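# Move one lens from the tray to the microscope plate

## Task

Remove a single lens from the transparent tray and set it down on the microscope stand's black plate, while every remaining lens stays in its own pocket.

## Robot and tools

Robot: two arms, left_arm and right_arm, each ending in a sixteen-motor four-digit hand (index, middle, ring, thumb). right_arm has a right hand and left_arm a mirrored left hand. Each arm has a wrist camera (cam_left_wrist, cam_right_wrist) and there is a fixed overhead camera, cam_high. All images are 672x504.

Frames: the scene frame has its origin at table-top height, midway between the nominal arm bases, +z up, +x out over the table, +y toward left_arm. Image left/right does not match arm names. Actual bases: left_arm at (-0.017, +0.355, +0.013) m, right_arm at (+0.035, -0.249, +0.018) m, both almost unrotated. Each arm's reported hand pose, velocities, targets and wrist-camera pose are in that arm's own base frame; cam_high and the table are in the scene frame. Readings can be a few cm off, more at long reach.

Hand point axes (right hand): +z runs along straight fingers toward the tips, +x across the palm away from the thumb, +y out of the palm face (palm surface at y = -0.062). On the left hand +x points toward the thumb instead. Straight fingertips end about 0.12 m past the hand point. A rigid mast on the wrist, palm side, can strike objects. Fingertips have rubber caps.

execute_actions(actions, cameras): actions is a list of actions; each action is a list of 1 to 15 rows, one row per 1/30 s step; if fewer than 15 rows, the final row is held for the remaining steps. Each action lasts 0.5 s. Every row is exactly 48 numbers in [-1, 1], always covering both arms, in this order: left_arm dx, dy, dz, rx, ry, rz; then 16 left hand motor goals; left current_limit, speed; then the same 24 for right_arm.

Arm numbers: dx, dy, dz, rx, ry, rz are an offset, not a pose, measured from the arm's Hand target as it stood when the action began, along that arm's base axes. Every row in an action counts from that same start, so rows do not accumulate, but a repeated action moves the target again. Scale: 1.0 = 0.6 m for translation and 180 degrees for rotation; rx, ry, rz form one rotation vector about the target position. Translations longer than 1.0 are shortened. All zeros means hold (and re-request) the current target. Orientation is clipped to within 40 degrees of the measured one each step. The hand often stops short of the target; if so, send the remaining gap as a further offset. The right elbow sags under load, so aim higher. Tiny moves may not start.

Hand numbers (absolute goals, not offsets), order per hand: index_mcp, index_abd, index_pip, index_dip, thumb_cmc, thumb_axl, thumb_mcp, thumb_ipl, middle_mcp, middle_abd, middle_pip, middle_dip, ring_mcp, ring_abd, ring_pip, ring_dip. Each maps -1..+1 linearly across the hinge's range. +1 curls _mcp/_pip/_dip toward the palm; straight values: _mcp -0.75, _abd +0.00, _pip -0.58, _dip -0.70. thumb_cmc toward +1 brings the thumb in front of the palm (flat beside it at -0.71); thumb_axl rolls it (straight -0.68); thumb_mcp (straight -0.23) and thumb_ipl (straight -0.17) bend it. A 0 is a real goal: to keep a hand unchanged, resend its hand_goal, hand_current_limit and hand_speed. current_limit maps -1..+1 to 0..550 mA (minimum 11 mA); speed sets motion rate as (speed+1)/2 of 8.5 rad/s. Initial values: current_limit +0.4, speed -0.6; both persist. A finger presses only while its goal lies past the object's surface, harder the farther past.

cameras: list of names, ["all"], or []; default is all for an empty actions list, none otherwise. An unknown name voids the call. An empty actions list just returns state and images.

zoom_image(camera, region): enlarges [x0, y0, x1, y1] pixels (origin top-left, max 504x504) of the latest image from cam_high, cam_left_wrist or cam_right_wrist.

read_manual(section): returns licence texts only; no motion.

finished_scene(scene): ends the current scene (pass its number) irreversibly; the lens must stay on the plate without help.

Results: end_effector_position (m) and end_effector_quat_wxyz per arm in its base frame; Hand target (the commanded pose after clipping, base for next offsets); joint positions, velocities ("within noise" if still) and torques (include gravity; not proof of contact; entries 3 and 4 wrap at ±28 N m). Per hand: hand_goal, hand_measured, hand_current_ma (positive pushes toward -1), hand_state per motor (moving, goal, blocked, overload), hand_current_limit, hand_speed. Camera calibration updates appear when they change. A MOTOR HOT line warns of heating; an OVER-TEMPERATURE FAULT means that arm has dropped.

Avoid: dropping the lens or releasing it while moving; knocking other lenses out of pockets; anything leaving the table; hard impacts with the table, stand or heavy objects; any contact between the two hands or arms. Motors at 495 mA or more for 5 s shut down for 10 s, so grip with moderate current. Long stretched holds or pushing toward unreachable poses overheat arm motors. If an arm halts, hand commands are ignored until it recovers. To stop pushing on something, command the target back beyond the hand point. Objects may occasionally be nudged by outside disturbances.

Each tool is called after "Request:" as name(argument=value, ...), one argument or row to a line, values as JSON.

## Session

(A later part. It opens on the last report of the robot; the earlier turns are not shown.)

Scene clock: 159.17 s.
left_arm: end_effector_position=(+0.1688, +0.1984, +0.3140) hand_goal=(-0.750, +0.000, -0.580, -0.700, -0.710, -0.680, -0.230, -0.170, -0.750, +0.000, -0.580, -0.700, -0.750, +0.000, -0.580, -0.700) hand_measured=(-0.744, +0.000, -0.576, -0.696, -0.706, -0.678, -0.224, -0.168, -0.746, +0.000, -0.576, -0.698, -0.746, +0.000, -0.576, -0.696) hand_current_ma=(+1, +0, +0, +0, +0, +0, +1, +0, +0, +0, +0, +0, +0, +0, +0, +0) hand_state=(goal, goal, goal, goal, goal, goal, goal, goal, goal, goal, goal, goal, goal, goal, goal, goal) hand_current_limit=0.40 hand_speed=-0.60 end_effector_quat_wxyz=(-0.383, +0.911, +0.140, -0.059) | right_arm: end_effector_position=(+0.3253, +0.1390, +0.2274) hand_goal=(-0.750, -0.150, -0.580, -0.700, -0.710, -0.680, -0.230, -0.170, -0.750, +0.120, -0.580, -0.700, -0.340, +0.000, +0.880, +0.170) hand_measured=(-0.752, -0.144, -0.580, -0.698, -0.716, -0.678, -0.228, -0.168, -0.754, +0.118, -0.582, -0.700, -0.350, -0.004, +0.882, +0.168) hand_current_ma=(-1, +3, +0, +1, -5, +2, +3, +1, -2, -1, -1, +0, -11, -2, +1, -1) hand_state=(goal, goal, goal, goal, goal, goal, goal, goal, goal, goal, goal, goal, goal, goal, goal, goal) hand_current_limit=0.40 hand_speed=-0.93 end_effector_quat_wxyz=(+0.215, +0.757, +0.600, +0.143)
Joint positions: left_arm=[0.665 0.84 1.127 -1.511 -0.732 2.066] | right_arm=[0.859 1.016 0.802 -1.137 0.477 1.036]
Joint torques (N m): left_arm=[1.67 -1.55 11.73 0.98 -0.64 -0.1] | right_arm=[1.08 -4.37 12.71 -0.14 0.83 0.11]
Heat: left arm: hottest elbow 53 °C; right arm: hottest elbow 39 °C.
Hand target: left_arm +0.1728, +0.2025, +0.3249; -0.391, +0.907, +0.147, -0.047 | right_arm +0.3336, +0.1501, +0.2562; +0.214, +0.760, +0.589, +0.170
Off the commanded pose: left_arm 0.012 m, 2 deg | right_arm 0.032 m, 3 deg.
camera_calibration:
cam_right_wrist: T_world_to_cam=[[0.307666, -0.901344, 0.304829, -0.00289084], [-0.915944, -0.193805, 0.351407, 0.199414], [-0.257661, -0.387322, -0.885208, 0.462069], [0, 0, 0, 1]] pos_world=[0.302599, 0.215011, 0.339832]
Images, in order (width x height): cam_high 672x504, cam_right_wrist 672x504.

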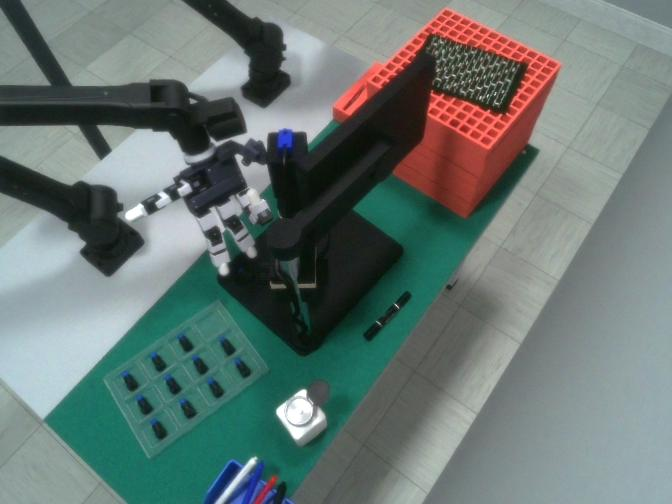

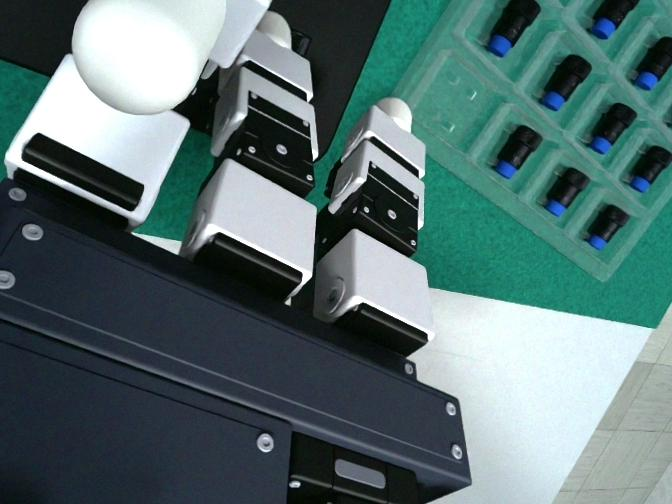

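Request:
execute_actions(
  actions=[
    [[0,0,0,0,0,0,-0.75,0,-0.58,-0.7,-0.71,-0.68,-0.23,-0.17,-0.75,0,-0.58,-0.7,-0.75,0,-0.58,-0.7,0.4,-0.6,-0.03,-0.03,0.025,0,0,0,-0.75,-0.15,-0.58,-0.7,-0.71,-0.68,-0.23,-0.17,-0.75,0.12,-0.58,-0.7,-0.34,0,0.88,0.17,0.4,-0.93],[0,0,0,0,0,0,-0.75,0,-0.58,-0.7,-0.71,-0.68,-0.23,-0.17,-0.75,0,-0.58,-0.7,-0.75,0,-0.58,-0.7,0.4,-0.6,-0.06,-0.08,0.05,0,0,0,-0.75,-0.15,-0.58,-0.7,-0.71,-0.68,-0.23,-0.17,-0.75,0.12,-0.58,-0.7,-0.34,0,0.88,0.17,0.4,-0.93]],
    [[0,0,0,0,0,0,-0.75,0,-0.58,-0.7,-0.71,-0.68,-0.23,-0.17,-0.75,0,-0.58,-0.7,-0.75,0,-0.58,-0.7,0.4,-0.6,-0.03,-0.05,0.01,0,0,0,-0.75,-0.15,-0.58,-0.7,-0.71,-0.68,-0.23,-0.17,-0.75,0.12,-0.58,-0.7,-0.34,0,0.88,0.17,0.4,-0.93],[0,0,0,0,0,0,-0.75,0,-0.58,-0.7,-0.71,-0.68,-0.23,-0.17,-0.75,0,-0.58,-0.7,-0.75,0,-0.58,-0.7,0.4,-0.6,-0.06,-0.1,0.02,0,0,0,-0.75,-0.15,-0.58,-0.7,-0.71,-0.68,-0.23,-0.17,-0.75,0.12,-0.58,-0.7,-0.34,0,0.88,0.17,0.4,-0.93]],
  ],
  cameras=["cam_high","cam_right_wrist"],
)

Request:
zoom_image(
  camera="cam_high",
  region=[200, 210, 350, 330],
)

Scene clock: 165.63 s.
left_arm: end_effector_position=(+0.1688, +0.1984, +0.3140) hand_goal=(-0.750, +0.000, -0.580, -0.700, -0.710, -0.680, -0.230, -0.170, -0.750, +0.000, -0.580, -0.700, -0.750, +0.000, -0.580, -0.700) hand_measured=(-0.744, +0.000, -0.576, -0.696, -0.706, -0.678, -0.224, -0.168, -0.746, +0.000, -0.576, -0.698, -0.746, +0.000, -0.576, -0.696) hand_current_ma=(+1, +0, +0, +0, +0, +0, +1, +0, +0, +0, +0, +0, +0, +0, +0, +0) hand_state=(goal, goal, goal, goal, goal, goal, goal, goal, goal, goal, goal, goal, goal, goal, goal, goal) hand_current_limit=0.40 hand_speed=-0.60 end_effector_quat_wxyz=(-0.383, +0.911, +0.140, -0.059) | right_arm: end_effector_position=(+0.2611, +0.0433, +0.3005) hand_goal=(-0.750, -0.150, -0.580, -0.700, -0.710, -0.680, -0.230, -0.170, -0.750, +0.120, -0.580, -0.700, -0.340, +0.000, +0.880, +0.170) hand_measured=(-0.752, -0.146, -0.580, -0.698, -0.716, -0.678, -0.228, -0.168, -0.754, +0.118, -0.582, -0.700, -0.350, -0.002, +0.882, +0.168) hand_current_ma=(-2, +2, +0, +1, -5, +2, +3, +1, -2, -1, -1, +0, -11, -1, +1, -1) hand_state=(goal, goal, goal, goal, goal, goal, goal, goal, goal, goal, goal, goal, goal, goal, goal, goal) hand_current_limit=0.40 hand_speed=-0.93 end_effector_quat_wxyz=(+0.210, +0.765, +0.581, +0.181)
Joint positions: left_arm=[0.665 0.84 1.127 -1.511 -0.732 2.066] | right_arm=[0.775 0.609 0.793 -1.419 0.46 0.967]
Joint torques (N m): left_arm=[1.49 -1.61 11.75 1.01 -0.64 -0.1] | right_arm=[-0.62 1.03 8.34 0.14 0.35 -0.29]
Heat: left arm: hottest elbow 53 °C; right arm: hottest elbow 40 °C.
Hand target: left_arm +0.1728, +0.2025, +0.3249; -0.391, +0.907, +0.147, -0.047 | right_arm +0.2616, +0.0421, +0.2982; +0.214, +0.760, +0.589, +0.170
Off the commanded pose: left_arm 0.012 m, 2 deg | right_arm 0.003 m, 2 deg.
camera_calibration:
cam_right_wrist: T_world_to_cam=[[0.273039, -0.924544, 0.265834, -0.0699205], [-0.938404, -0.195138, 0.285166, 0.122279], [-0.211774, -0.327322, -0.920876, 0.46928], [0, 0, 0, 1]] pos_world=[0.23322, 0.112822, 0.415866]
Images, in order (width x height): cam_high 672x504, cam_right_wrist 672x504.

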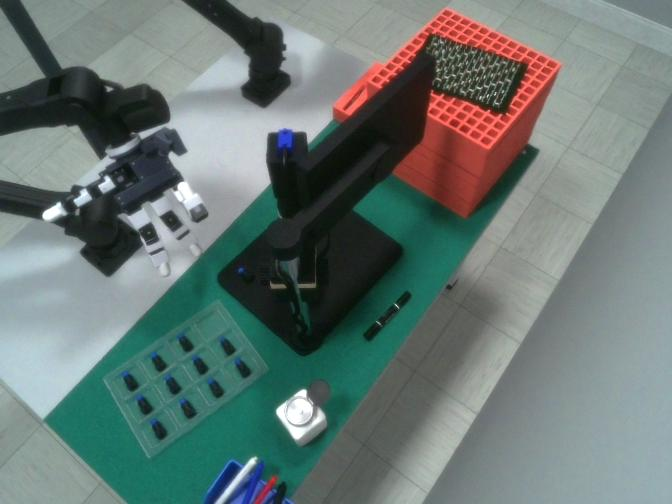

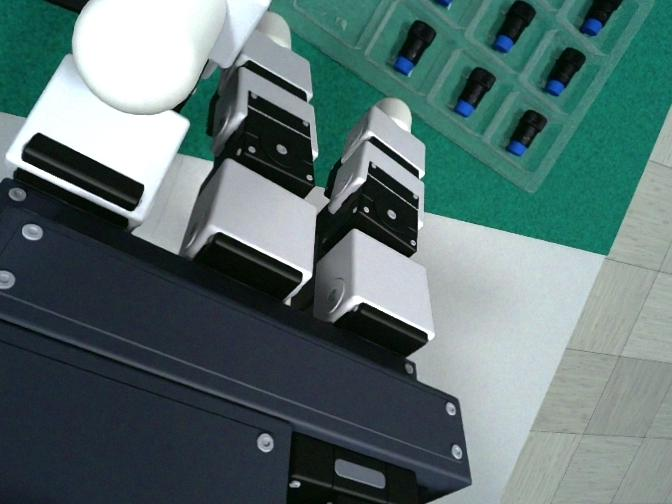

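Scaled by 3.360 from the camera's 672x504 image, which has a finer 960x720 frame.

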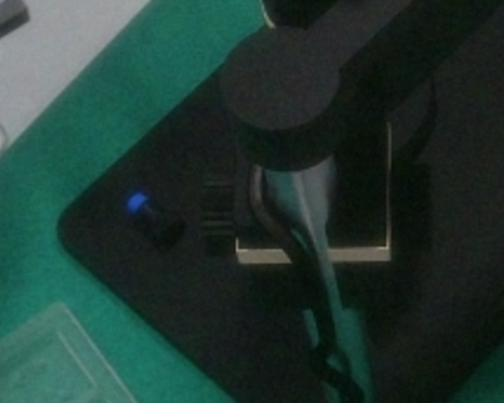

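Request:
finished_scene(
  scene=3,
)

The scene is finished: the task was done.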